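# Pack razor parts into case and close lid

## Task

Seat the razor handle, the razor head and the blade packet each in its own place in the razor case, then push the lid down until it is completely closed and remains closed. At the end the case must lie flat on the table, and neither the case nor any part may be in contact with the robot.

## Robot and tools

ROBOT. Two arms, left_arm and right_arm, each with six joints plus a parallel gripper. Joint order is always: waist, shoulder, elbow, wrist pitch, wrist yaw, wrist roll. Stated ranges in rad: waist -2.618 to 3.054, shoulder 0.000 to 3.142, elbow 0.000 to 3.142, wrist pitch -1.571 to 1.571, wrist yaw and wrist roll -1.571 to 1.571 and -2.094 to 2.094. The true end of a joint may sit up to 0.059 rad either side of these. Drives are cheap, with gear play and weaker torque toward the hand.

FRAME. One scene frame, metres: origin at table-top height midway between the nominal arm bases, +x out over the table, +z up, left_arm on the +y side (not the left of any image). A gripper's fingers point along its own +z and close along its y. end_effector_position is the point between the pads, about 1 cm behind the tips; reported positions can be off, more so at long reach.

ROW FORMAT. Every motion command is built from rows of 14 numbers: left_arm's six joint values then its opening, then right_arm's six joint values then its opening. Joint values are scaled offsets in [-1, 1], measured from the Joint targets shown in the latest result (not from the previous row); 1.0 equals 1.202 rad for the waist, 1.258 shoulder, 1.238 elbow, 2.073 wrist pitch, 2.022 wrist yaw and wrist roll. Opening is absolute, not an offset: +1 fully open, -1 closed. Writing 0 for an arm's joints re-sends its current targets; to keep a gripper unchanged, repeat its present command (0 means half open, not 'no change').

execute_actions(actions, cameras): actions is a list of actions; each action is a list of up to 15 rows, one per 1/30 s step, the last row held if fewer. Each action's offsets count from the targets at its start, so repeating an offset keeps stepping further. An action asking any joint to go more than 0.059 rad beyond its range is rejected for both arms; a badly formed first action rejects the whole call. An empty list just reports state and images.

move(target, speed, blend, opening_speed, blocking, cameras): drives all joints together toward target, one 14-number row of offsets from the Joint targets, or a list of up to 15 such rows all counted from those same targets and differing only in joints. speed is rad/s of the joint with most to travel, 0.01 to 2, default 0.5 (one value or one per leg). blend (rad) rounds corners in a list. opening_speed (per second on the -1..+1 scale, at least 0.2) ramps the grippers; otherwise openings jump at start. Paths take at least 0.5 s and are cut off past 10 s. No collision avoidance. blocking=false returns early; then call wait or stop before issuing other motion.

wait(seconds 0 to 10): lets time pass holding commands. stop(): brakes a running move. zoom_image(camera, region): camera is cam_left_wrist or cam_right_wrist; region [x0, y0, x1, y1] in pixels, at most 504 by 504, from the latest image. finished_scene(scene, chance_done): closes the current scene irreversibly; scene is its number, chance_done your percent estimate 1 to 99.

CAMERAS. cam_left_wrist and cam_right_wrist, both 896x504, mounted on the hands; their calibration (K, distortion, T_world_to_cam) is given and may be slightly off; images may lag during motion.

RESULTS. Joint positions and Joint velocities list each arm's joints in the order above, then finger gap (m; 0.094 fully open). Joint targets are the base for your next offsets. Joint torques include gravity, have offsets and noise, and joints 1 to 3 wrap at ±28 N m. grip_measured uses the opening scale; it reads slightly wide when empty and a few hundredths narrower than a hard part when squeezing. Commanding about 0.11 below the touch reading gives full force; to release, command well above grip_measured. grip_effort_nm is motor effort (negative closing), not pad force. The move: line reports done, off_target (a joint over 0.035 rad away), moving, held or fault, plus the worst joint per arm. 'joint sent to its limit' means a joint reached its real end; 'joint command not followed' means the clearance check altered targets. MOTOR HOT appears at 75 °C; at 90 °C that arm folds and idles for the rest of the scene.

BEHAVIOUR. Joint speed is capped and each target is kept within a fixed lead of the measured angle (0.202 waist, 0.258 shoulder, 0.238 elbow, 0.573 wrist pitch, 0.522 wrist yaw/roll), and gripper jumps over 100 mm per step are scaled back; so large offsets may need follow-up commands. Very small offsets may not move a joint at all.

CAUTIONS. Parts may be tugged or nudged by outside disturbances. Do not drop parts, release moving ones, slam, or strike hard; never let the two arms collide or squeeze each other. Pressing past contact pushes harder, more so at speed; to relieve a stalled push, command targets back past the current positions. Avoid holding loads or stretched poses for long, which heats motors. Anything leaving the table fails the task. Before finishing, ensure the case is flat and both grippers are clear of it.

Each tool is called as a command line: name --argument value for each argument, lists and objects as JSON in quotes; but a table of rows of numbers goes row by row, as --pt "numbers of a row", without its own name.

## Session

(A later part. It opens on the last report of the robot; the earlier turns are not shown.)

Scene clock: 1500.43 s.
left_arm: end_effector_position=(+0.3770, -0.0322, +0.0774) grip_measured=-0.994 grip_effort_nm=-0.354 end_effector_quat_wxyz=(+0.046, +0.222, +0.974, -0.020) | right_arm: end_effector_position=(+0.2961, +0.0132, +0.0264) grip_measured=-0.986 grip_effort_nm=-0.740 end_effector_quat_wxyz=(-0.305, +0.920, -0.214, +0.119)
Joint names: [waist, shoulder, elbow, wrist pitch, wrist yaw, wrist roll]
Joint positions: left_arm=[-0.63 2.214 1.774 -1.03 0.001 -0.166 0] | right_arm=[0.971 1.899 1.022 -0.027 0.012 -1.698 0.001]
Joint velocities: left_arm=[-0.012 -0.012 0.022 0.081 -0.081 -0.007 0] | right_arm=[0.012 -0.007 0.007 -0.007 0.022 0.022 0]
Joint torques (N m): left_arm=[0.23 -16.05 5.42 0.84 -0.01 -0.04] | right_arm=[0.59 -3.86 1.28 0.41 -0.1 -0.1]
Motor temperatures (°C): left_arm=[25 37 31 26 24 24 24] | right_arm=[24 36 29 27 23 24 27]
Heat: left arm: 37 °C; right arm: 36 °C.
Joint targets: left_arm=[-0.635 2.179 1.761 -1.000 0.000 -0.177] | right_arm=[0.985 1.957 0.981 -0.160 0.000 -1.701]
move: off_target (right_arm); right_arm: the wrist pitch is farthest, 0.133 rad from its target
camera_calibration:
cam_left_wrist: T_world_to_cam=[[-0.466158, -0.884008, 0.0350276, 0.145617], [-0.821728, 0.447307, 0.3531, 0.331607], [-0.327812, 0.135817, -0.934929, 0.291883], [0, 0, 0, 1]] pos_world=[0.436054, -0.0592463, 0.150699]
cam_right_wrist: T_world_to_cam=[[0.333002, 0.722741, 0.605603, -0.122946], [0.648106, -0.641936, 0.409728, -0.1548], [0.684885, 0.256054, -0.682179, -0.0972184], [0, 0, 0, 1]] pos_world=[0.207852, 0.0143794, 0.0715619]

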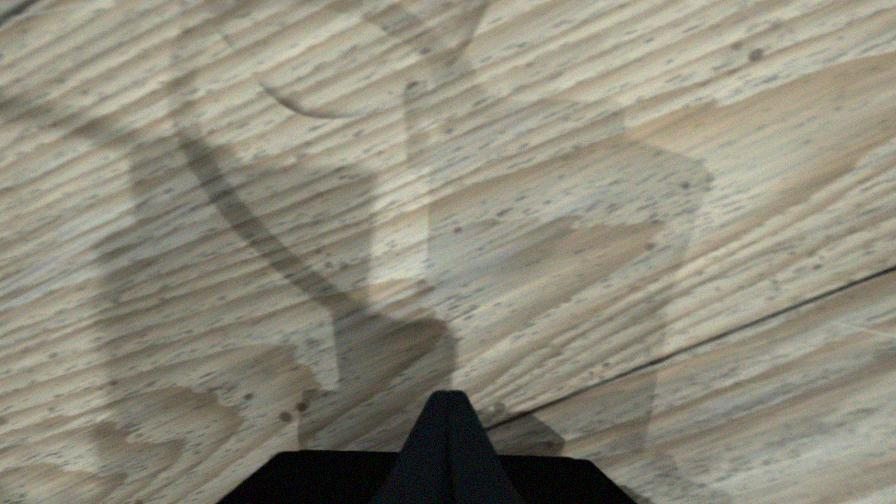

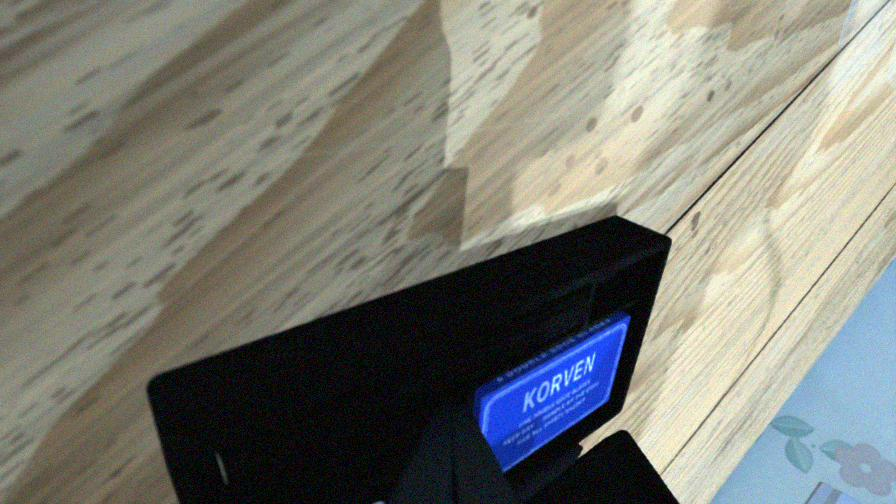

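move --target '[-0.013,-0.103,-0.187,0.034,0,0,-1,0,0,0,0,0,0,-1]' --speed 0.2

Scene clock: 1516.73 s.
left_arm: end_effector_position=(+0.3559, -0.0200, +0.0763) grip_measured=-0.994 grip_effort_nm=-0.359 end_effector_quat_wxyz=(+0.052, +0.225, +0.973, -0.023) | right_arm: end_effector_position=(+0.2961, +0.0132, +0.0264) grip_measured=-0.986 grip_effort_nm=-0.740 end_effector_quat_wxyz=(-0.305, +0.920, -0.214, +0.119)
Joint names: [waist, shoulder, elbow, wrist pitch, wrist yaw, wrist roll]
Joint positions: left_arm=[-0.635 2.108 1.599 -0.949 0.002 -0.165 0] | right_arm=[0.971 1.899 1.022 -0.027 0.012 -1.698 0.001]
Joint velocities: left_arm=[0.007 -0.007 0.007 -0.037 -0.125 0.037 0.001] | right_arm=[-0.012 -0.017 -0.007 0.037 0.007 0.051 0]
Joint torques (N m): left_arm=[-0.02 -12.75 7.1 0.53 -0.02 0] | right_arm=[0.61 -3.81 1.22 0.41 -0.09 -0.1]
Motor temperatures (°C): left_arm=[25 36 31 26 24 24 24] | right_arm=[24 36 28 27 23 24 27]
Heat: left arm: 36 °C; right arm: 36 °C.
Joint targets: left_arm=[-0.641 2.101 1.607 -0.945 -0.003 -0.170] | right_arm=[0.985 1.957 0.981 -0.160 0.000 -1.701]
move: held (left_arm; a check stopped the path), off_target (right_arm); limits=held; left_arm: the elbow is farthest, 0.069 rad from its target; right_arm: the wrist pitch is farthest, 0.133 rad from its target
joint command not followed: on one or more control steps a check withheld the commanded joint targets of the left arm, and it was not sent them on those steps.
cause: the commanded joint targets, or the way to them, would bring a part of the robot too close to another arm (this arm's gripper housing and the right arm's wrist (the part past the wrist pitch), at the place that arm is still heading or pushing toward).
camera_calibration:
cam_left_wrist: T_world_to_cam=[[-0.472045, -0.880757, 0.0379478, 0.148503], [-0.822093, 0.455331, 0.341813, 0.310388], [-0.318333, 0.130155, -0.939001, 0.27915], [0, 0, 0, 1]] pos_world=[0.414131, -0.046867, 0.150392]
cam_right_wrist: T_world_to_cam=[[0.333002, 0.722741, 0.605603, -0.122946], [0.648106, -0.641936, 0.409728, -0.1548], [0.684885, 0.256054, -0.682179, -0.0972184], [0, 0, 0, 1]] pos_world=[0.207852, 0.0143794, 0.0715619]

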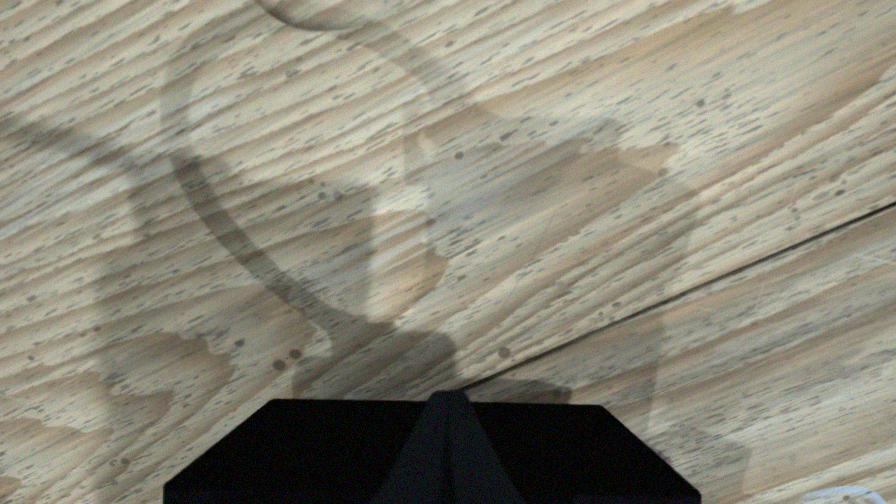

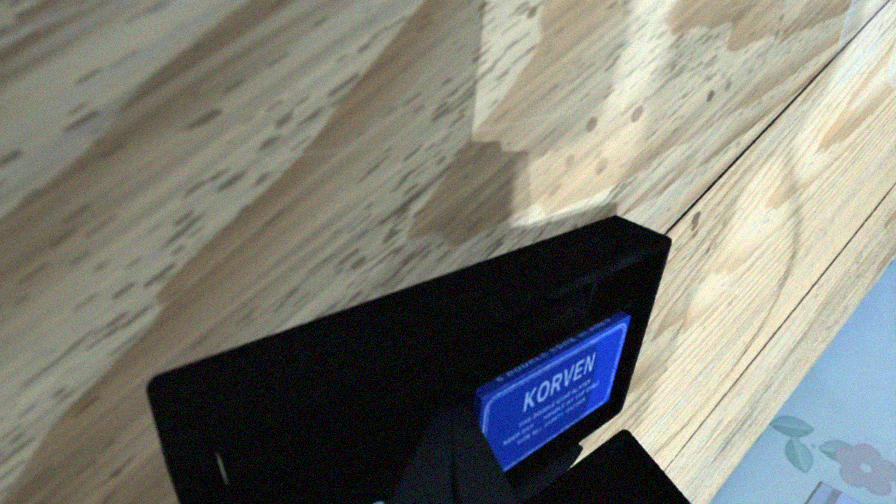

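move --target '[0,0.296,0.464,-0.262,0,0,-1,0,0,0,0,0,0,-1]' --speed 0.4 --cameras '["cam_left_wrist"]'

Scene clock: 1544.43 s.
left_arm: end_effector_position=(+0.3558, -0.0199, +0.0702) grip_measured=-0.994 grip_effort_nm=-0.349 end_effector_quat_wxyz=(-0.093, +0.224, +0.969, +0.037) | right_arm: end_effector_position=(+0.2961, +0.0132, +0.0264) grip_measured=-0.986 grip_effort_nm=-0.740 end_effector_quat_wxyz=(-0.305, +0.920, -0.214, +0.119)
Joint names: [waist, shoulder, elbow, wrist pitch, wrist yaw, wrist roll]
Joint positions: left_arm=[-0.635 2.453 2.143 -1.461 0.002 -0.165 0] | right_arm=[0.971 1.899 1.022 -0.027 0.012 -1.698 0.001]
Joint velocities: left_arm=[-0.022 -0.007 0.002 0.081 0.007 -0.037 0] | right_arm=[-0.007 -0.032 -0.002 -0.095 0.051 -0.007 0]
Joint torques (N m): left_arm=[-0.02 -12.78 9.24 -0.44 -0.01 0.02] | right_arm=[0.61 -3.86 1.25 0.42 -0.09 -0.1]
Motor temperatures (°C): left_arm=[25 34 32 26 24 24 24] | right_arm=[24 36 28 26 23 24 27]
Heat: left arm: 34 °C; right arm: 36 °C.
Joint targets: left_arm=[-0.641 2.473 2.182 -1.488 -0.003 -0.170] | right_arm=[0.985 1.957 0.981 -0.160 0.000 -1.701]
move: off_target (left_arm, right_arm); left_arm: the elbow is farthest, 0.038 rad from its target; right_arm: the wrist pitch is farthest, 0.133 rad from its target
camera_calibration:
cam_left_wrist: T_world_to_cam=[[-0.467552, -0.883961, -0.0029654, 0.149968], [-0.699488, 0.367923, 0.612658, 0.247957], [-0.540474, 0.288523, -0.790343, 0.345064], [0, 0, 0, 1]] pos_world=[0.430059, -0.0582223, 0.121251]
Images, in order (width x height): cam_left_wrist 896x504.

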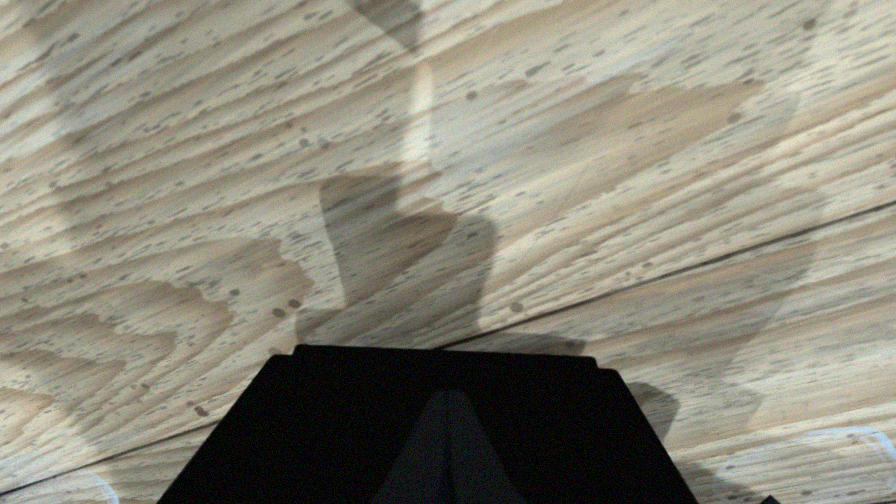

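move --target '[-0.012,-0.13,-0.228,0,0,0,-1,0,0,0,0,0,0,-1]' --speed 0.12

Scene clock: 1554.40 s.
left_arm: end_effector_position=(+0.3352, -0.0026, +0.0610) grip_measured=-0.994 grip_effort_nm=-0.354 end_effector_quat_wxyz=(-0.121, +0.219, +0.967, +0.056) | right_arm: end_effector_position=(+0.2896, +0.0188, +0.0274) grip_measured=-0.986 grip_effort_nm=-0.735 end_effector_quat_wxyz=(-0.308, +0.922, -0.203, +0.118)
Joint names: [waist, shoulder, elbow, wrist pitch, wrist yaw, wrist roll]
Joint positions: left_arm=[-0.635 2.407 2.008 -1.439 -0.01 -0.175 0] | right_arm=[0.99 1.899 1.022 -0.021 0.012 -1.705 0.001]
Joint velocities: left_arm=[-0.012 -0.012 0.007 -0.007 -0.037 -0.037 0] | right_arm=[0.007 -0.012 -0.007 -0.022 0.007 0.037 0]
Joint torques (N m): left_arm=[-0.08 -14.53 6.52 -0.36 -0.07 0.04] | right_arm=[0.12 -3.84 1.21 0.37 -0.1 -0.05]
Motor temperatures (°C): left_arm=[25 35 32 26 24 24 24] | right_arm=[24 35 28 26 23 24 27]
Heat: left arm: 35 °C; right arm: 35 °C.
Joint targets: left_arm=[-0.641 2.399 2.017 -1.449 -0.003 -0.170] | right_arm=[0.985 1.957 0.981 -0.160 0.000 -1.701]
move: held (left_arm; a check stopped the path), off_target (right_arm); limits=held; left_arm: the elbow is farthest, 0.109 rad from its target; right_arm: the wrist pitch is farthest, 0.139 rad from its target
joint command not followed: on one or more control steps a check withheld the commanded joint targets of the left arm, and it was not sent them on those steps.
cause: the commanded joint targets, or the way to them, would bring a part of the robot too close to another arm (this arm's gripper housing and the right arm's wrist (the part past the wrist pitch), at the place that arm is still heading or pushing toward).
camera_calibration:
cam_left_wrist: T_world_to_cam=[[-0.461498, -0.886748, -0.0264192, 0.155052], [-0.672456, 0.330237, 0.66238, 0.220635], [-0.578639, 0.323453, -0.748702, 0.332037], [0, 0, 0, 1]] pos_world=[0.412053, -0.0427679, 0.106549]
cam_right_wrist: T_world_to_cam=[[0.312217, 0.728386, 0.609897, -0.119624], [0.660187, -0.627995, 0.412038, -0.15119], [0.683135, 0.274001, -0.676941, -0.0935373], [0, 0, 0, 1]] pos_world=[0.201061, 0.0178153, 0.0719352]

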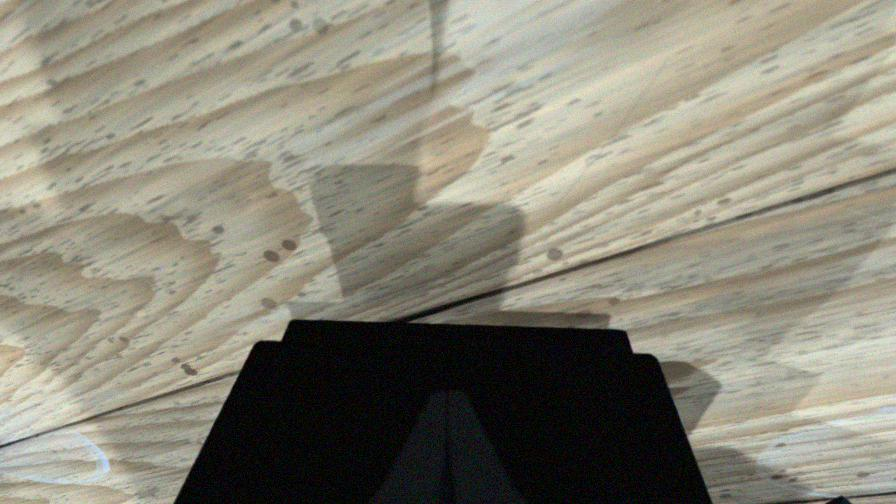

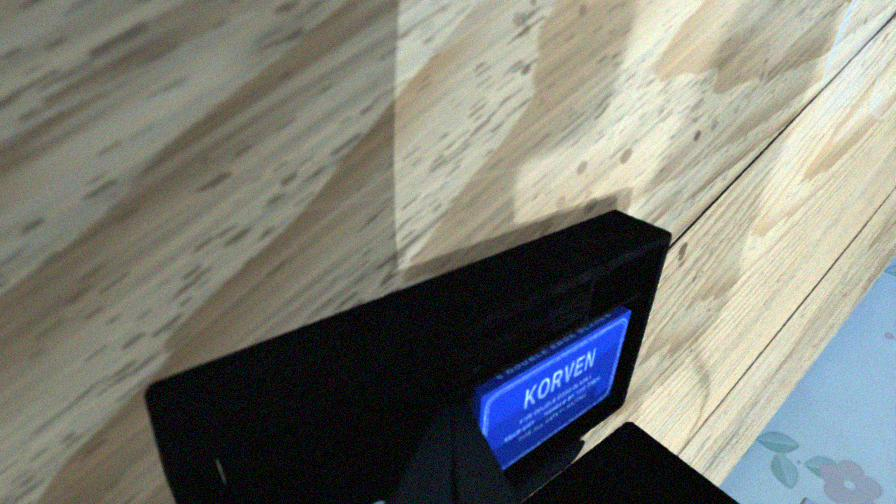

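move --target '[0,0.059,0.133,-0.019,0,0,-1,0,0,0,0,0,0,-1]' --speed 0.3 --cameras '[]'

move --target '[0,0,0,0,0,0,-1,0,-0.165,0.056,-0.02,0,0,-1]' --speed 0.4 --cameras '["cam_right_wrist"]'

Scene clock: 1586.60 s.
left_arm: end_effector_position=(+0.3536, -0.0184, +0.0700) grip_measured=-0.994 grip_effort_nm=-0.344 end_effector_quat_wxyz=(-0.097, +0.221, +0.970, +0.039) | right_arm: end_effector_position=(+0.2896, +0.0188, +0.0274) grip_measured=-0.986 grip_effort_nm=-0.735 end_effector_quat_wxyz=(-0.308, +0.922, -0.203, +0.118)
Joint names: [waist, shoulder, elbow, wrist pitch, wrist yaw, wrist roll]
Joint positions: left_arm=[-0.635 2.453 2.14 -1.469 0.002 -0.171 0] | right_arm=[0.99 1.899 1.022 -0.021 0.012 -1.705 0.001]
Joint velocities: left_arm=[0.007 -0.007 0.007 0.022 0.007 0.022 0] | right_arm=[0.012 0.022 0.002 -0.022 -0.007 0.051 -0.001]
Joint torques (N m): left_arm=[-0.03 -12.88 9.36 -0.36 -0.04 0] | right_arm=[0.16 -3.88 1.26 0.37 -0.11 -0.03]
Motor temperatures (°C): left_arm=[25 38 31 26 24 24 24] | right_arm=[24 34 28 25 23 24 27]
Heat: left arm: 38 °C; right arm: 34 °C.
Joint targets: left_arm=[-0.641 2.473 2.181 -1.488 -0.003 -0.170] | right_arm=[0.985 1.957 0.981 -0.160 0.000 -1.701]
move: off_target (left_arm, right_arm); left_arm: the elbow is farthest, 0.041 rad from its target; right_arm: the wrist pitch is farthest, 0.139 rad from its target
No camera images: "cameras" was empty.

Scene clock: 1587.80 s.
left_arm: end_effector_position=(+0.3533, -0.0181, +0.0700) grip_measured=-0.994 grip_effort_nm=-0.349 end_effector_quat_wxyz=(-0.098, +0.221, +0.969, +0.040) | right_arm: end_effector_position=(+0.2812, +0.0054, +0.0571) grip_measured=-0.986 grip_effort_nm=-0.730 end_effector_quat_wxyz=(-0.303, +0.924, -0.203, +0.116)
Joint names: [waist, shoulder, elbow, wrist pitch, wrist yaw, wrist roll]
Joint positions: left_arm=[-0.635 2.453 2.14 -1.47 0.002 -0.171 0] | right_arm=[0.99 1.786 1.021 -0.145 0.012 -1.705 0.001]
Joint velocities: left_arm=[0.012 0.007 0.002 0.051 -0.11 0.037 0.001] | right_arm=[0.007 -0.007 0.002 -0.081 -0.022 0.051 0.001]
Joint torques (N m): left_arm=[-0.05 -12.77 9.4 -0.34 -0.05 0.01] | right_arm=[0.18 -10.39 7.66 1 -0.1 -0.05]
Motor temperatures (°C): left_arm=[25 38 31 26 24 24 24] | right_arm=[24 35 28 25 23 24 27]
Heat: left arm: 38 °C; right arm: 35 °C.
Joint targets: left_arm=[-0.641 2.473 2.181 -1.488 -0.003 -0.170] | right_arm=[0.985 1.749 1.050 -0.201 0.000 -1.701]
move: off_target (left_arm, right_arm); left_arm: the elbow is farthest, 0.041 rad from its target; right_arm: the wrist pitch is farthest, 0.056 rad from its target
camera_calibration:
cam_right_wrist: T_world_to_cam=[[0.316174, 0.734669, 0.600246, -0.126029], [0.662889, -0.623705, 0.414211, -0.167188], [0.678684, 0.266934, -0.684203, -0.0622946], [0, 0, 0, 1]] pos_world=[0.192953, 0.004942, 0.102278]
Images, in order (width x height): cam_right_wrist 896x504.

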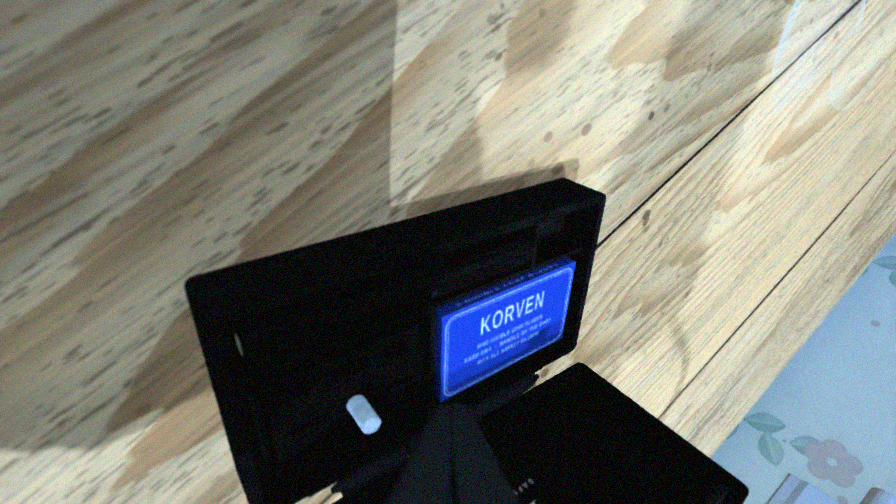

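move --target '[0,0,0,0,0,0,-1,0.075,0.54,1.0,-0.596,0,0.052,0.8]' --speed 0.6

Scene clock: 1595.53 s.
left_arm: end_effector_position=(+0.3533, -0.0181, +0.0700) grip_measured=-0.994 grip_effort_nm=-0.354 end_effector_quat_wxyz=(-0.098, +0.221, +0.969, +0.040) | right_arm: end_effector_position=(+0.2906, +0.0530, +0.0686) grip_measured=+0.798 grip_effort_nm=0.120 end_effector_quat_wxyz=(-0.168, +0.961, -0.212, +0.061)
Joint names: [waist, shoulder, elbow, wrist pitch, wrist yaw, wrist roll]
Joint positions: left_arm=[-0.635 2.453 2.14 -1.47 0.002 -0.171 0] | right_arm=[1.025 2.117 1.693 -0.787 0.012 -1.666 0.084]
Joint velocities: left_arm=[-0.032 -0.002 0.017 -0.007 0.022 0.007 0.001] | right_arm=[0.017 0.002 0.017 -0.007 0.051 0.007 0.002]
Joint torques (N m): left_arm=[0.03 -12.81 9.43 -0.37 -0.03 0.02] | right_arm=[-0.02 -11.44 5.53 1.1 -0.01 -0.02]
Motor temperatures (°C): left_arm=[25 37 32 26 24 24 24] | right_arm=[24 36 29 26 23 24 27]
Heat: left arm: 37 °C; right arm: 36 °C.
Joint targets: left_arm=[-0.641 2.473 2.181 -1.488 -0.003 -0.170] | right_arm=[1.027 2.105 1.695 -0.778 0.007 -1.661]
move: held (right_arm; a check stopped the path), off_target (left_arm); limits=held; left_arm: the elbow is farthest, 0.041 rad from its target; right_arm: the wrist pitch is farthest, 0.650 rad from its target
joint command not followed: on one or more control steps a check withheld the commanded joint targets of the right arm, and it was not sent them on those steps.
cause: the commanded joint targets, or the way to them, would bring a part of the robot too close to another arm (this arm's forearm (the part past the elbow) and the left arm's forearm (the part past the elbow), along the way the arms are being sent, or toward where that arm still pushes).
camera_calibration:
cam_left_wrist: T_world_to_cam=[[-0.462275, -0.886717, -0.00587214, 0.14866], [-0.695943, 0.358698, 0.622093, 0.243584], [-0.549514, 0.291665, -0.782922, 0.345832], [0, 0, 0, 1]] pos_world=[0.428281, -0.0564211, 0.120101]
cam_right_wrist: T_world_to_cam=[[0.396388, 0.852333, 0.341183, -0.182605], [0.737108, -0.517001, 0.43518, -0.177208], [0.54731, 0.078989, -0.833194, -0.0151289], [0, 0, 0, 1]] pos_world=[0.211284, 0.0652187, 0.126814]

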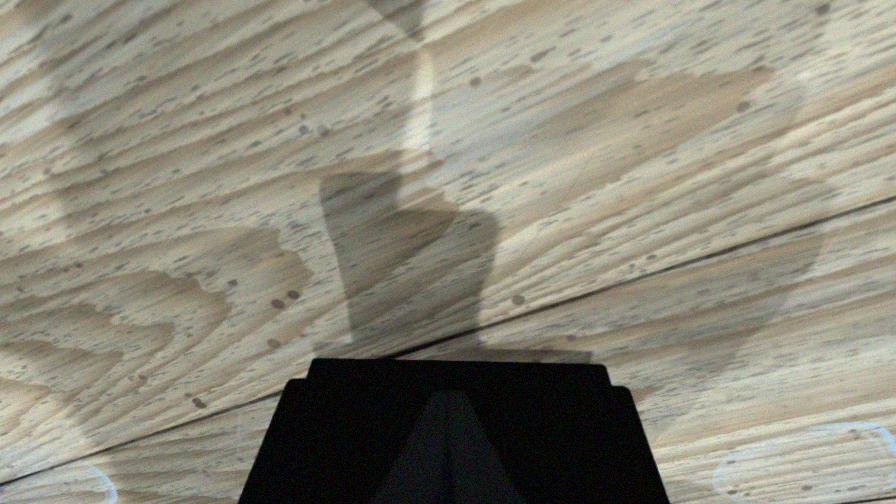

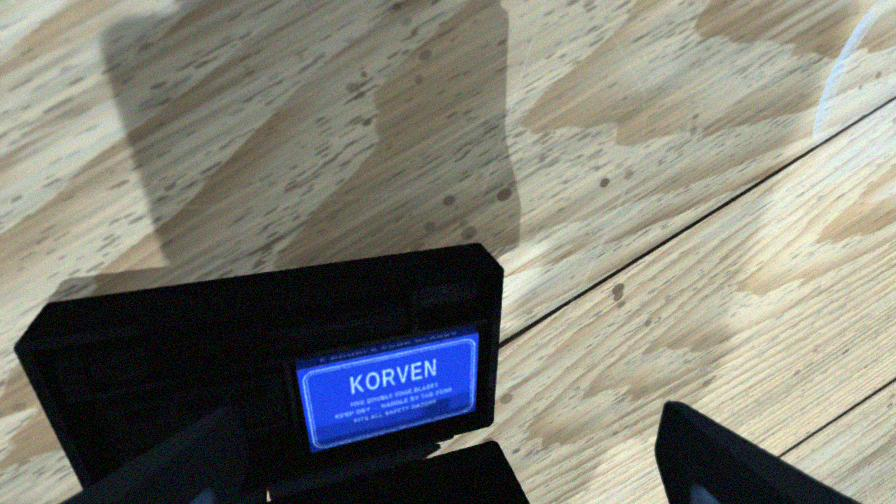

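move --pt "0.2 0 0 0 0 0 -1 0 0 0 0 0 0 0.8" --pt "0.492 -0.455 -0.348 0.139 0 -0.445 -1 0 0 0 0 0 0 0.8" --blend 0.05 --speed 0.6 --cameras '["cam_right_wrist"]'

Scene clock: 1645.57 s.
left_arm: end_effector_position=(+0.4164, +0.2157, +0.1860) grip_measured=-0.994 grip_effort_nm=-0.354 end_effector_quat_wxyz=(+0.075, -0.495, +0.864, -0.047) | right_arm: end_effector_position=(+0.2906, +0.0530, +0.0686) grip_measured=+0.798 grip_effort_nm=0.115 end_effector_quat_wxyz=(-0.168, +0.961, -0.212, +0.061)
Joint names: [waist, shoulder, elbow, wrist pitch, wrist yaw, wrist roll]
Joint positions: left_arm=[-0.044 1.93 1.769 -1.232 0.002 -1.07 0] | right_arm=[1.025 2.117 1.693 -0.787 0.012 -1.666 0.084]
Joint velocities: left_arm=[0.002 -0.012 -0.017 0.007 -0.007 -0.037 0.001] | right_arm=[0.007 0.007 0.012 -0.095 0.007 0.007 -0.001]
Joint torques (N m): left_arm=[-0.12 -13.12 5.2 1.01 -0.04 -0.04] | right_arm=[0.05 -11.48 5.39 1.14 -0.02 -0.02]
Motor temperatures (°C): left_arm=[25 37 33 26 24 24 24] | right_arm=[24 44 29 27 23 24 26]
Heat: left arm: 37 °C; right arm: 44 °C.
Joint targets: left_arm=[-0.050 1.901 1.751 -1.200 -0.003 -1.070] | right_arm=[1.027 2.105 1.695 -0.778 0.007 -1.661]
move: done
camera_calibration:
cam_right_wrist: T_world_to_cam=[[0.396388, 0.852333, 0.341183, -0.182605], [0.737108, -0.517001, 0.43518, -0.177208], [0.54731, 0.078989, -0.833194, -0.0151289], [0, 0, 0, 1]] pos_world=[0.211284, 0.0652187, 0.126814]
Images, in order (width x height): cam_right_wrist 896x504.

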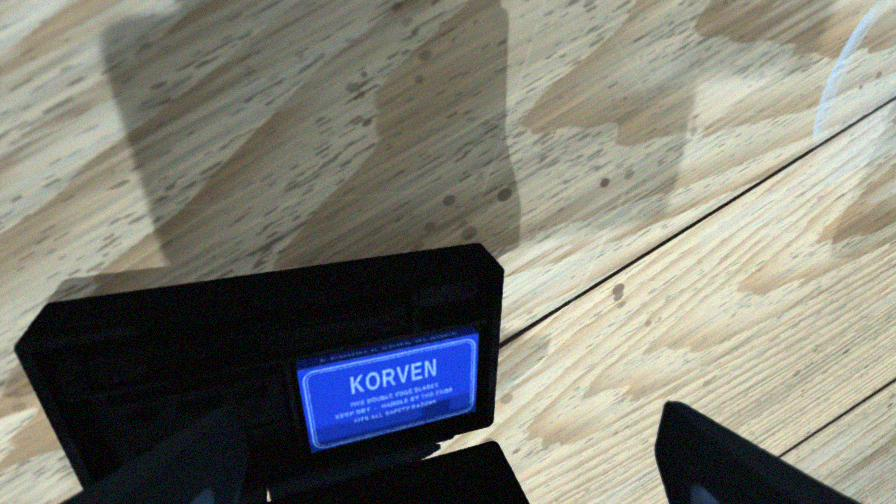

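move --pt "0 0 0 0 0 0 -1 0 -0.163 0.125 -0.059 0 0.2 -1" --pt "0 0 0 0 0 0 -1 -0.205 0.095 0.418 -0.2465 0 1.0 -1" --blend 0.05 --speed 0.8 --cameras '[]'

move --target '[0,0,0,0,0,0,-1,0,0,0,0,0,0.442,-1]' --speed 0.8

Scene clock: 1675.00 s.
left_arm: end_effector_position=(+0.4164, +0.2157, +0.1860) grip_measured=-0.994 grip_effort_nm=-0.339 end_effector_quat_wxyz=(+0.075, -0.495, +0.864, -0.047) | right_arm: end_effector_position=(+0.3850, -0.0196, +0.1409) grip_measured=-0.986 grip_effort_nm=-0.745 end_effector_quat_wxyz=(+0.112, -0.217, +0.967, +0.073)
Joint names: [waist, shoulder, elbow, wrist pitch, wrist yaw, wrist roll]
Joint positions: left_arm=[-0.044 1.93 1.769 -1.232 0.002 -1.07 0] | right_arm=[0.778 2.215 2.165 -1.253 0 0.356 0.001]
Joint velocities: left_arm=[0.022 -0.002 -0.007 -0.051 0.007 0.022 0] | right_arm=[0.002 -0.017 -0.002 0.007 0.066 -0.022 0.001]
Joint torques (N m): left_arm=[-0.18 -13.24 5.14 1.01 -0.03 -0.04] | right_arm=[-0.2 -10.36 9.47 0.54 -0.02 0.11]
Motor temperatures (°C): left_arm=[25 35 31 27 24 24 24] | right_arm=[24 44 29 26 23 24 26]
Heat: left arm: 35 °C; right arm: 44 °C.
Joint targets: left_arm=[-0.050 1.901 1.751 -1.200 -0.003 -1.070] | right_arm=[0.781 2.224 2.212 -1.289 0.007 0.361]
move: off_target (right_arm); right_arm: the elbow is farthest, 0.047 rad from its target
No camera images: "cameras" was empty.

Scene clock: 1677.00 s.
left_arm: end_effector_position=(+0.4164, +0.2157, +0.1860) grip_measured=-0.994 grip_effort_nm=-0.354 end_effector_quat_wxyz=(+0.075, -0.495, +0.864, -0.047) | right_arm: end_effector_position=(+0.3850, -0.0196, +0.1409) grip_measured=-0.986 grip_effort_nm=-0.750 end_effector_quat_wxyz=(+0.070, +0.222, +0.966, +0.114)
Joint names: [waist, shoulder, elbow, wrist pitch, wrist yaw, wrist roll]
Joint positions: left_arm=[-0.044 1.93 1.769 -1.232 0.002 -1.07 0] | right_arm=[0.778 2.215 2.165 -1.253 0 1.25 0.001]
Joint velocities: left_arm=[-0.012 -0.007 -0.002 0.007 -0.022 0.022 0] | right_arm=[-0.017 -0.022 0.007 -0.022 -0.022 -0.037 0]
Joint torques (N m): left_arm=[-0.27 -13.3 5.09 1 -0.03 -0.03] | right_arm=[-0.25 -10.35 9.48 0.55 -0.01 0.1]
Motor temperatures (°C): left_arm=[25 35 31 27 24 24 24] | right_arm=[24 44 30 26 23 24 26]
Heat: left arm: 35 °C; right arm: 44 °C.
Joint targets: left_arm=[-0.050 1.901 1.751 -1.200 -0.003 -1.070] | right_arm=[0.781 2.224 2.212 -1.289 0.007 1.255]
move: off_target (right_arm); right_arm: the elbow is farthest, 0.047 rad from its target
camera_calibration:
cam_left_wrist: T_world_to_cam=[[0.827658, -0.533665, 0.173735, -0.260847], [-0.557939, -0.748895, 0.357576, 0.362166], [-0.0607164, -0.392884, -0.917581, 0.37224], [0, 0, 0, 1]] pos_world=[0.440559, 0.278266, 0.257377]
cam_right_wrist: T_world_to_cam=[[-0.42046, -0.869051, -0.260698, 0.182748], [-0.884056, 0.32777, 0.333186, 0.339379], [-0.204107, 0.370562, -0.906104, 0.304471], [0, 0, 0, 1]] pos_world=[0.439012, -0.0652463, 0.210448]

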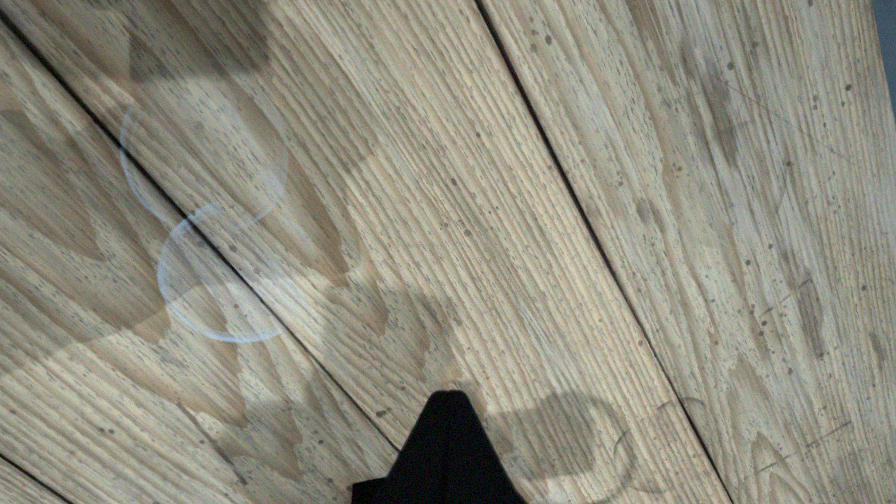

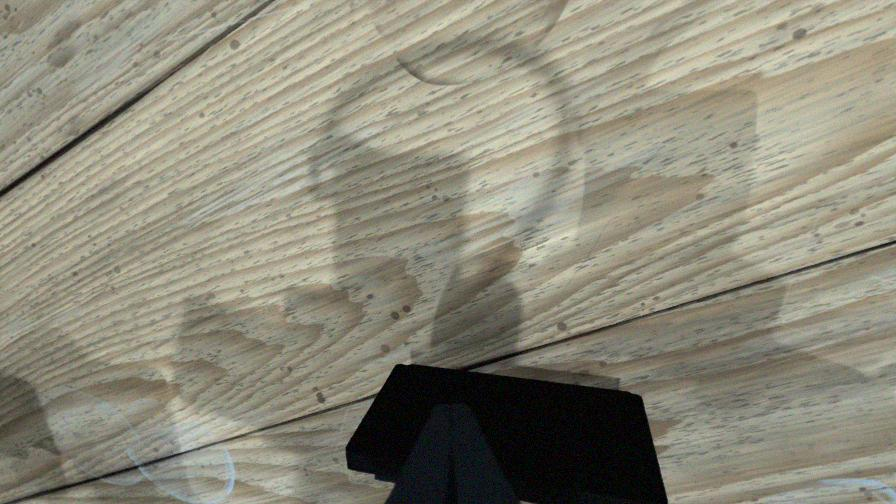

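move --target '[-0.06,-0.2,-0.565,0.3135,0,-0.25,-1,0,0,0,0,0,0,-1]' --speed 0.7 --cameras '[]'

move --pt "-0.06 -0.25 -0.515 0.348 0 -0.08 -1 0 0 0 0 0 0 -1" --pt "-0.425 -0.25 -0.515 0.348 0 -0.081 -1 0 0 0 0 0 0 -1" --speed 0.6 --blend 0.05

Scene clock: 1691.10 s.
left_arm: end_effector_position=(+0.3808, +0.1909, +0.1022) grip_measured=-0.994 grip_effort_nm=-0.349 end_effector_quat_wxyz=(+0.123, -0.662, +0.727, -0.138) | right_arm: end_effector_position=(+0.3850, -0.0196, +0.1409) grip_measured=-0.986 grip_effort_nm=-0.745 end_effector_quat_wxyz=(+0.069, +0.223, +0.966, +0.114)
Joint names: [waist, shoulder, elbow, wrist pitch, wrist yaw, wrist roll]
Joint positions: left_arm=[-0.113 1.681 1.068 -0.587 0.002 -1.576 0] | right_arm=[0.778 2.215 2.165 -1.253 0 1.251 0.001]
Joint velocities: left_arm=[0.002 -0.007 -0.002 0.037 -0.007 -0.022 0.001] | right_arm=[0.002 -0.007 -0.002 -0.022 -0.022 -0.022 0]
Joint torques (N m): left_arm=[-0.53 -11.03 5.24 1.48 -0.04 -0.03] | right_arm=[-0.21 -10.3 9.51 0.54 -0.01 0.07]
Motor temperatures (°C): left_arm=[25 35 31 27 24 24 24] | right_arm=[24 41 30 26 23 24 27]
Heat: left arm: 35 °C; right arm: 41 °C.
Joint targets: left_arm=[-0.122 1.650 1.051 -0.550 -0.003 -1.576] | right_arm=[0.781 2.224 2.212 -1.289 0.007 1.255]
move: off_target (left_arm, right_arm); left_arm: the wrist pitch is farthest, 0.036 rad from its target; right_arm: the elbow is farthest, 0.047 rad from its target
No camera images: "cameras" was empty.

Scene clock: 1693.43 s.
left_arm: end_effector_position=(+0.2775, +0.0343, +0.0806) grip_measured=-0.994 grip_effort_nm=-0.349 end_effector_quat_wxyz=(+0.139, -0.492, +0.787, -0.344) | right_arm: end_effector_position=(+0.3850, -0.0196, +0.1409) grip_measured=-0.986 grip_effort_nm=-0.750 end_effector_quat_wxyz=(+0.069, +0.223, +0.966, +0.114)
Joint names: [waist, shoulder, elbow, wrist pitch, wrist yaw, wrist roll]
Joint positions: left_arm=[-0.638 1.362 0.43 0.122 0.004 -1.742 0] | right_arm=[0.778 2.215 2.165 -1.253 0 1.251 0.001]
Joint velocities: left_arm=[0.002 -0.007 0.002 -0.051 -0.037 -0.051 0] | right_arm=[0.007 -0.017 -0.017 0.007 -0.022 0.007 0]
Joint torques (N m): left_arm=[-0.05 -6.89 4.97 2.32 -0.07 0] | right_arm=[-0.24 -10.37 9.46 0.56 -0.02 0.07]
Motor temperatures (°C): left_arm=[25 35 31 27 24 24 24] | right_arm=[24 40 31 26 23 24 27]
Heat: left arm: 35 °C; right arm: 40 °C.
Joint targets: left_arm=[-0.633 1.335 0.414 0.171 -0.003 -1.739] | right_arm=[0.781 2.224 2.212 -1.289 0.007 1.255]
move: off_target (left_arm, right_arm); left_arm: the wrist pitch is farthest, 0.049 rad from its target; right_arm: the elbow is farthest, 0.047 rad from its target
camera_calibration:
cam_left_wrist: T_world_to_cam=[[0.65122, -0.299223, 0.697408, -0.225683], [-0.701463, -0.588022, 0.402715, 0.21716], [0.28959, -0.751462, -0.592825, 0.084732], [0, 0, 0, 1]] pos_world=[0.274762, 0.123838, 0.120171]
cam_right_wrist: T_world_to_cam=[[-0.42182, -0.868354, -0.260822, 0.183303], [-0.883473, 0.328983, 0.333535, 0.339129], [-0.203821, 0.371121, -0.905939, 0.304349], [0, 0, 0, 1]] pos_world=[0.438965, -0.0653459, 0.210419]

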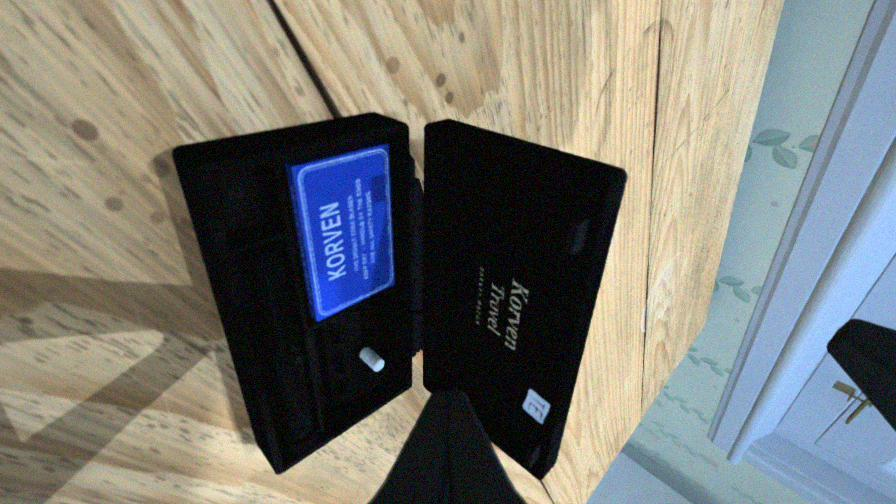

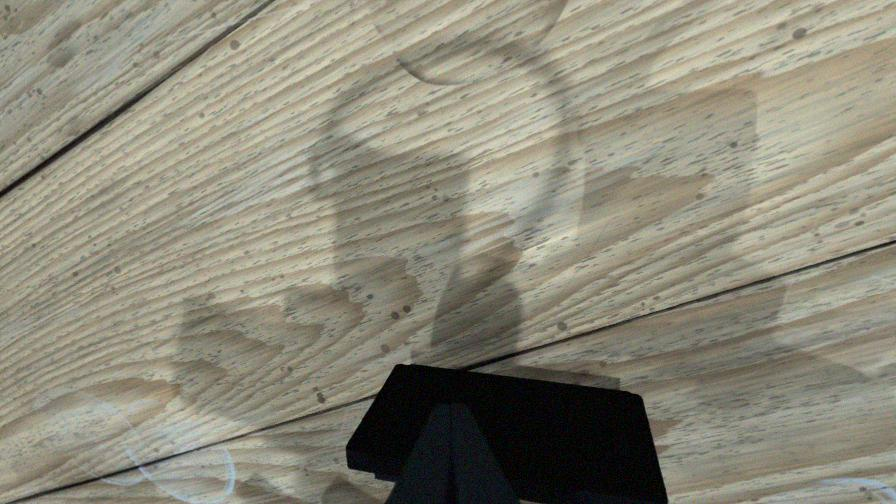

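move --pt "-0.024 0 0 0 0 0 -1 0 0 0 0 0 0 -1" --pt "-0.024 0.191 -0.07 0.139 0 0 -1 0 0 0 0 0 0 -1" --speed 0.3 --cameras '["cam_left_wrist"]'

Scene clock: 1716.13 s.
left_arm: end_effector_position=(+0.2712, +0.0321, +0.0337) grip_measured=-0.994 grip_effort_nm=-0.354 end_effector_quat_wxyz=(+0.133, -0.488, +0.793, -0.339) | right_arm: end_effector_position=(+0.3850, -0.0196, +0.1409) grip_measured=-0.986 grip_effort_nm=-0.750 end_effector_quat_wxyz=(+0.069, +0.223, +0.966, +0.114)
Joint names: [waist, shoulder, elbow, wrist pitch, wrist yaw, wrist roll]
Joint positions: left_arm=[-0.655 1.573 0.339 0.409 0.004 -1.743 0] | right_arm=[0.778 2.215 2.165 -1.253 0 1.251 0.001]
Joint velocities: left_arm=[-0.002 0.012 -0.002 0.022 0.007 0.037 0] | right_arm=[0.022 0.007 -0.012 -0.11 0.022 0.051 0.001]
Joint torques (N m): left_arm=[-0.46 -5.16 4.19 2.3 -0.04 0] | right_arm=[-0.25 -10.37 9.46 0.55 -0.01 0.08]
Motor temperatures (°C): left_arm=[25 33 31 31 24 24 24] | right_arm=[24 38 31 25 23 24 27]
Heat: left arm: 33 °C; right arm: 38 °C.
Joint targets: left_arm=[-0.662 1.575 0.327 0.459 -0.003 -1.739] | right_arm=[0.781 2.224 2.212 -1.289 0.007 1.255]
move: off_target (left_arm, right_arm); left_arm: the wrist pitch is farthest, 0.050 rad from its target; right_arm: the elbow is farthest, 0.047 rad from its target
camera_calibration:
cam_left_wrist: T_world_to_cam=[[0.654537, -0.314564, 0.687482, -0.189572], [-0.705899, -0.57989, 0.406737, 0.231093], [0.270719, -0.751517, -0.601609, 0.0624944], [0, 0, 0, 1]] pos_world=[0.270292, 0.121341, 0.0739306]
Images, in order (width x height): cam_left_wrist 896x504.

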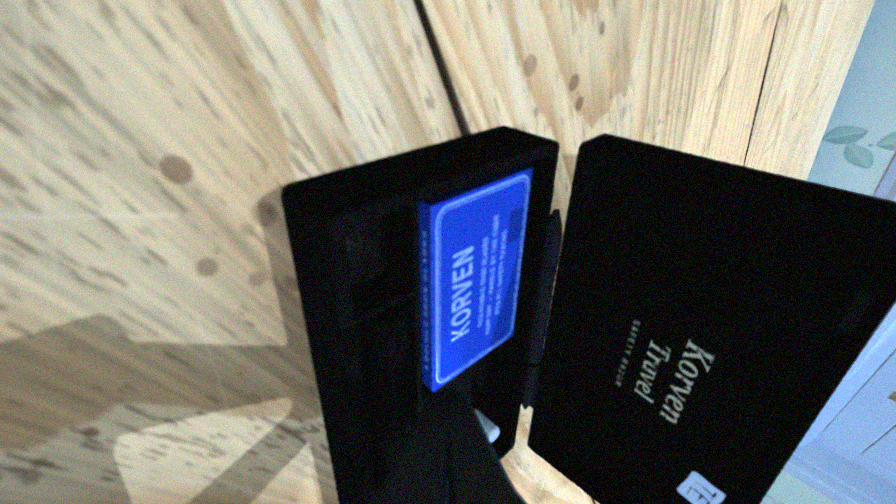

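move --target '[0,0.083,-0.021,0.034,0,0,-1,0,0,0,0,0,0,-1]' --speed 0.1 --cameras '["cam_left_wrist"]'

Scene clock: 1723.53 s.
left_arm: end_effector_position=(+0.2753, +0.0290, +0.0243) grip_measured=-0.994 grip_effort_nm=-0.354 end_effector_quat_wxyz=(+0.139, -0.485, +0.788, -0.353) | right_arm: end_effector_position=(+0.3850, -0.0196, +0.1409) grip_measured=-0.986 grip_effort_nm=-0.745 end_effector_quat_wxyz=(+0.069, +0.223, +0.966, +0.114)
Joint names: [waist, shoulder, elbow, wrist pitch, wrist yaw, wrist roll]
Joint positions: left_arm=[-0.655 1.66 0.319 0.547 0.004 -1.743 0] | right_arm=[0.778 2.215 2.165 -1.253 0 1.251 0.001]
Joint velocities: left_arm=[-0.017 -0.002 0.002 0.037 0.051 -0.007 -0.001] | right_arm=[0.012 -0.017 0.002 0.022 0.022 0.007 0]
Joint torques (N m): left_arm=[-0.5 -4.22 3.12 1.56 -0.03 -0.01] | right_arm=[-0.23 -10.4 9.48 0.54 -0.02 0.08]
Motor temperatures (°C): left_arm=[25 33 30 31 24 24 24] | right_arm=[24 38 31 25 23 24 27]
Heat: left arm: 33 °C; right arm: 38 °C.
Joint targets: left_arm=[-0.662 1.680 0.301 0.530 -0.003 -1.739] | right_arm=[0.781 2.224 2.212 -1.289 0.007 1.255]
move: off_target (right_arm); right_arm: the elbow is farthest, 0.047 rad from its target
camera_calibration:
cam_left_wrist: T_world_to_cam=[[0.637344, -0.301782, 0.709028, -0.182978], [-0.715828, -0.572508, 0.399781, 0.238712], [0.285277, -0.76234, -0.580908, 0.0492598], [0, 0, 0, 1]] pos_world=[0.273444, 0.118998, 0.0629191]
Images, in order (width x height): cam_left_wrist 896x504.

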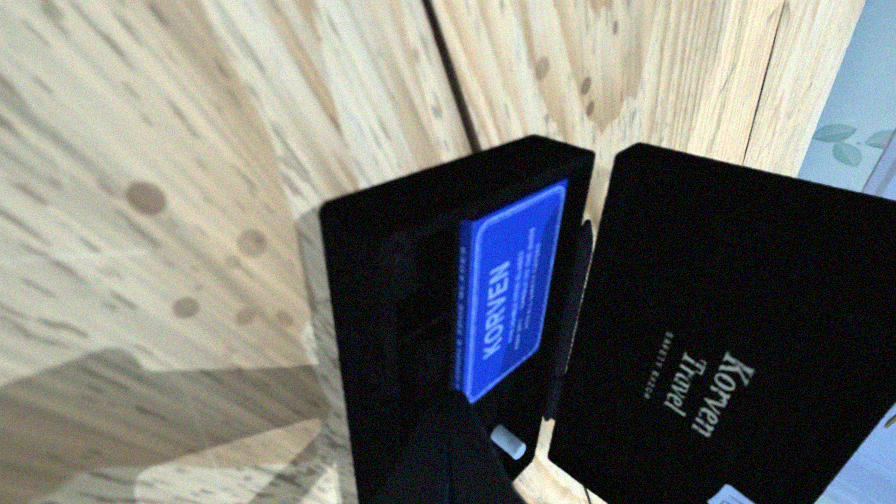

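move --target '[0,0.02,-0.01,-0.03,0,0,-1,0,0,0,0,0,0,-1]' --speed 0.1 --cameras '["cam_left_wrist"]'

Scene clock: 1728.30 s.
left_arm: end_effector_position=(+0.2753, +0.0290, +0.0235) grip_measured=-0.994 grip_effort_nm=-0.354 end_effector_quat_wxyz=(+0.140, -0.484, +0.787, -0.355) | right_arm: end_effector_position=(+0.3850, -0.0196, +0.1409) grip_measured=-0.986 grip_effort_nm=-0.750 end_effector_quat_wxyz=(+0.069, +0.223, +0.966, +0.114)
Joint names: [waist, shoulder, elbow, wrist pitch, wrist yaw, wrist roll]
Joint positions: left_arm=[-0.655 1.669 0.313 0.569 0.004 -1.743 0] | right_arm=[0.778 2.215 2.165 -1.253 0 1.251 0.001]
Joint velocities: left_arm=[-0.012 -0.007 -0.022 -0.037 0.022 -0.066 0.001] | right_arm=[-0.007 0.002 -0.007 -0.037 0.007 -0.037 0]
Joint torques (N m): left_arm=[-0.54 -3.12 2.5 0.69 -0.07 -0.01] | right_arm=[-0.27 -10.39 9.52 0.55 -0.03 0.08]
Motor temperatures (°C): left_arm=[25 33 30 31 24 24 24] | right_arm=[24 38 31 25 23 24 27]
Heat: left arm: 33 °C; right arm: 38 °C.
Joint targets: left_arm=[-0.662 1.705 0.289 0.468 -0.003 -1.739] | right_arm=[0.781 2.224 2.212 -1.289 0.007 1.255]
move: off_target (left_arm, right_arm); left_arm: the wrist pitch is farthest, 0.101 rad from its target; right_arm: the elbow is farthest, 0.047 rad from its target
camera_calibration:
cam_left_wrist: T_world_to_cam=[[0.633842, -0.299178, 0.713258, -0.181591], [-0.717793, -0.571047, 0.398345, 0.239607], [0.288127, -0.764459, -0.576702, 0.0478964], [0, 0, 0, 1]] pos_world=[0.273288, 0.119113, 0.0616972]
Images, in order (width x height): cam_left_wrist 896x504.

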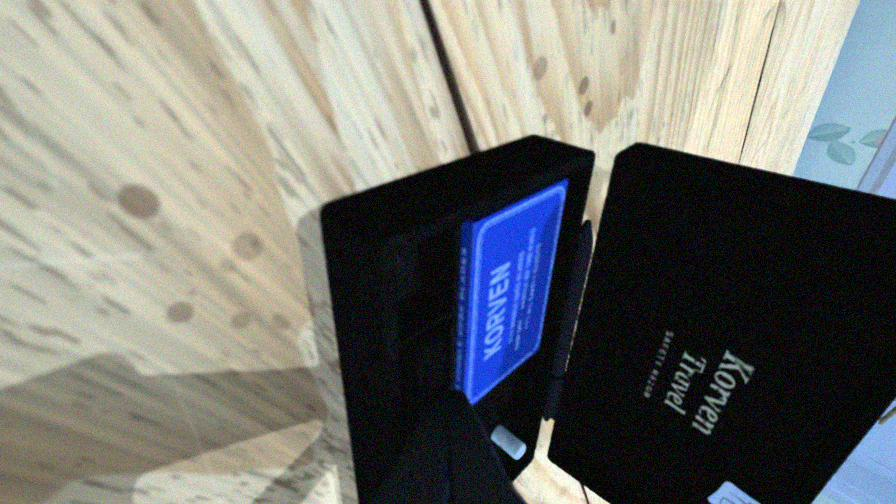

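move --target '[0,0,0,0,0,0,-1,0,-0.022,-0.272,0.159,0,0,-1]' --speed 0.4 --cameras '["cam_right_wrist"]'

Scene clock: 1735.07 s.
left_arm: end_effector_position=(+0.2753, +0.0290, +0.0235) grip_measured=-0.994 grip_effort_nm=-0.344 end_effector_quat_wxyz=(+0.140, -0.484, +0.787, -0.355) | right_arm: end_effector_position=(+0.3810, -0.0237, +0.0681) grip_measured=-0.986 grip_effort_nm=-0.750 end_effector_quat_wxyz=(+0.060, +0.224, +0.968, +0.098)
Joint names: [waist, shoulder, elbow, wrist pitch, wrist yaw, wrist roll]
Joint positions: left_arm=[-0.655 1.669 0.313 0.569 0.004 -1.743 0] | right_arm=[0.778 2.215 1.884 -1.011 0 1.251 0.001]
Joint velocities: left_arm=[-0.002 0.007 0.002 -0.007 0.007 -0.037 0] | right_arm=[-0.012 0.002 0.017 -0.037 0.007 0.022 0]
Joint torques (N m): left_arm=[-0.42 -3.1 2.41 0.68 -0.06 -0.02] | right_arm=[-0.31 -12.57 4.37 1.35 -0.03 0.07]
Motor temperatures (°C): left_arm=[25 32 30 30 24 24 24] | right_arm=[24 38 31 25 23 24 27]
Heat: left arm: 32 °C; right arm: 38 °C.
Joint targets: left_arm=[-0.662 1.705 0.289 0.468 -0.003 -1.739] | right_arm=[0.781 2.197 1.876 -0.959 0.007 1.255]
move: off_target (left_arm, right_arm); left_arm: the wrist pitch is farthest, 0.101 rad from its target; right_arm: the wrist pitch is farthest, 0.051 rad from its target
camera_calibration:
cam_right_wrist: T_world_to_cam=[[-0.428338, -0.875026, -0.225515, 0.15898], [-0.87434, 0.33833, 0.347939, 0.356991], [-0.228157, 0.346212, -0.90999, 0.248035], [0, 0, 0, 1]] pos_world=[0.43682, -0.0675415, 0.13735]
Images, in order (width x height): cam_right_wrist 896x504.

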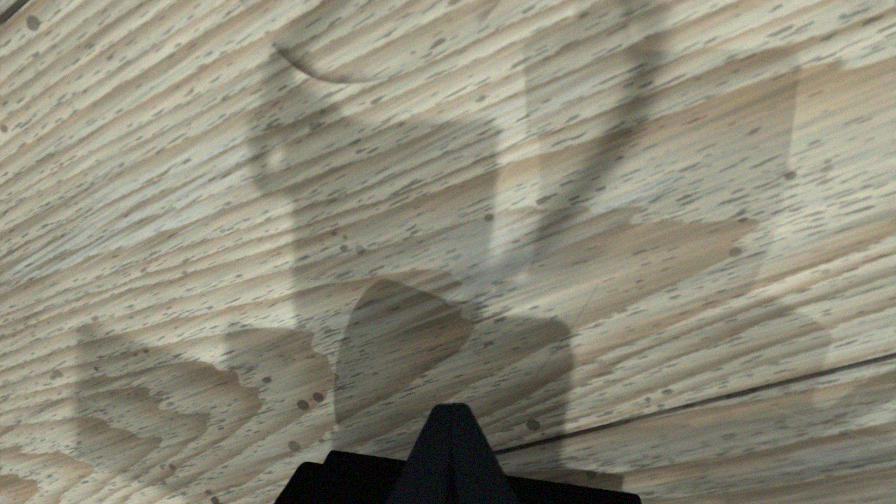

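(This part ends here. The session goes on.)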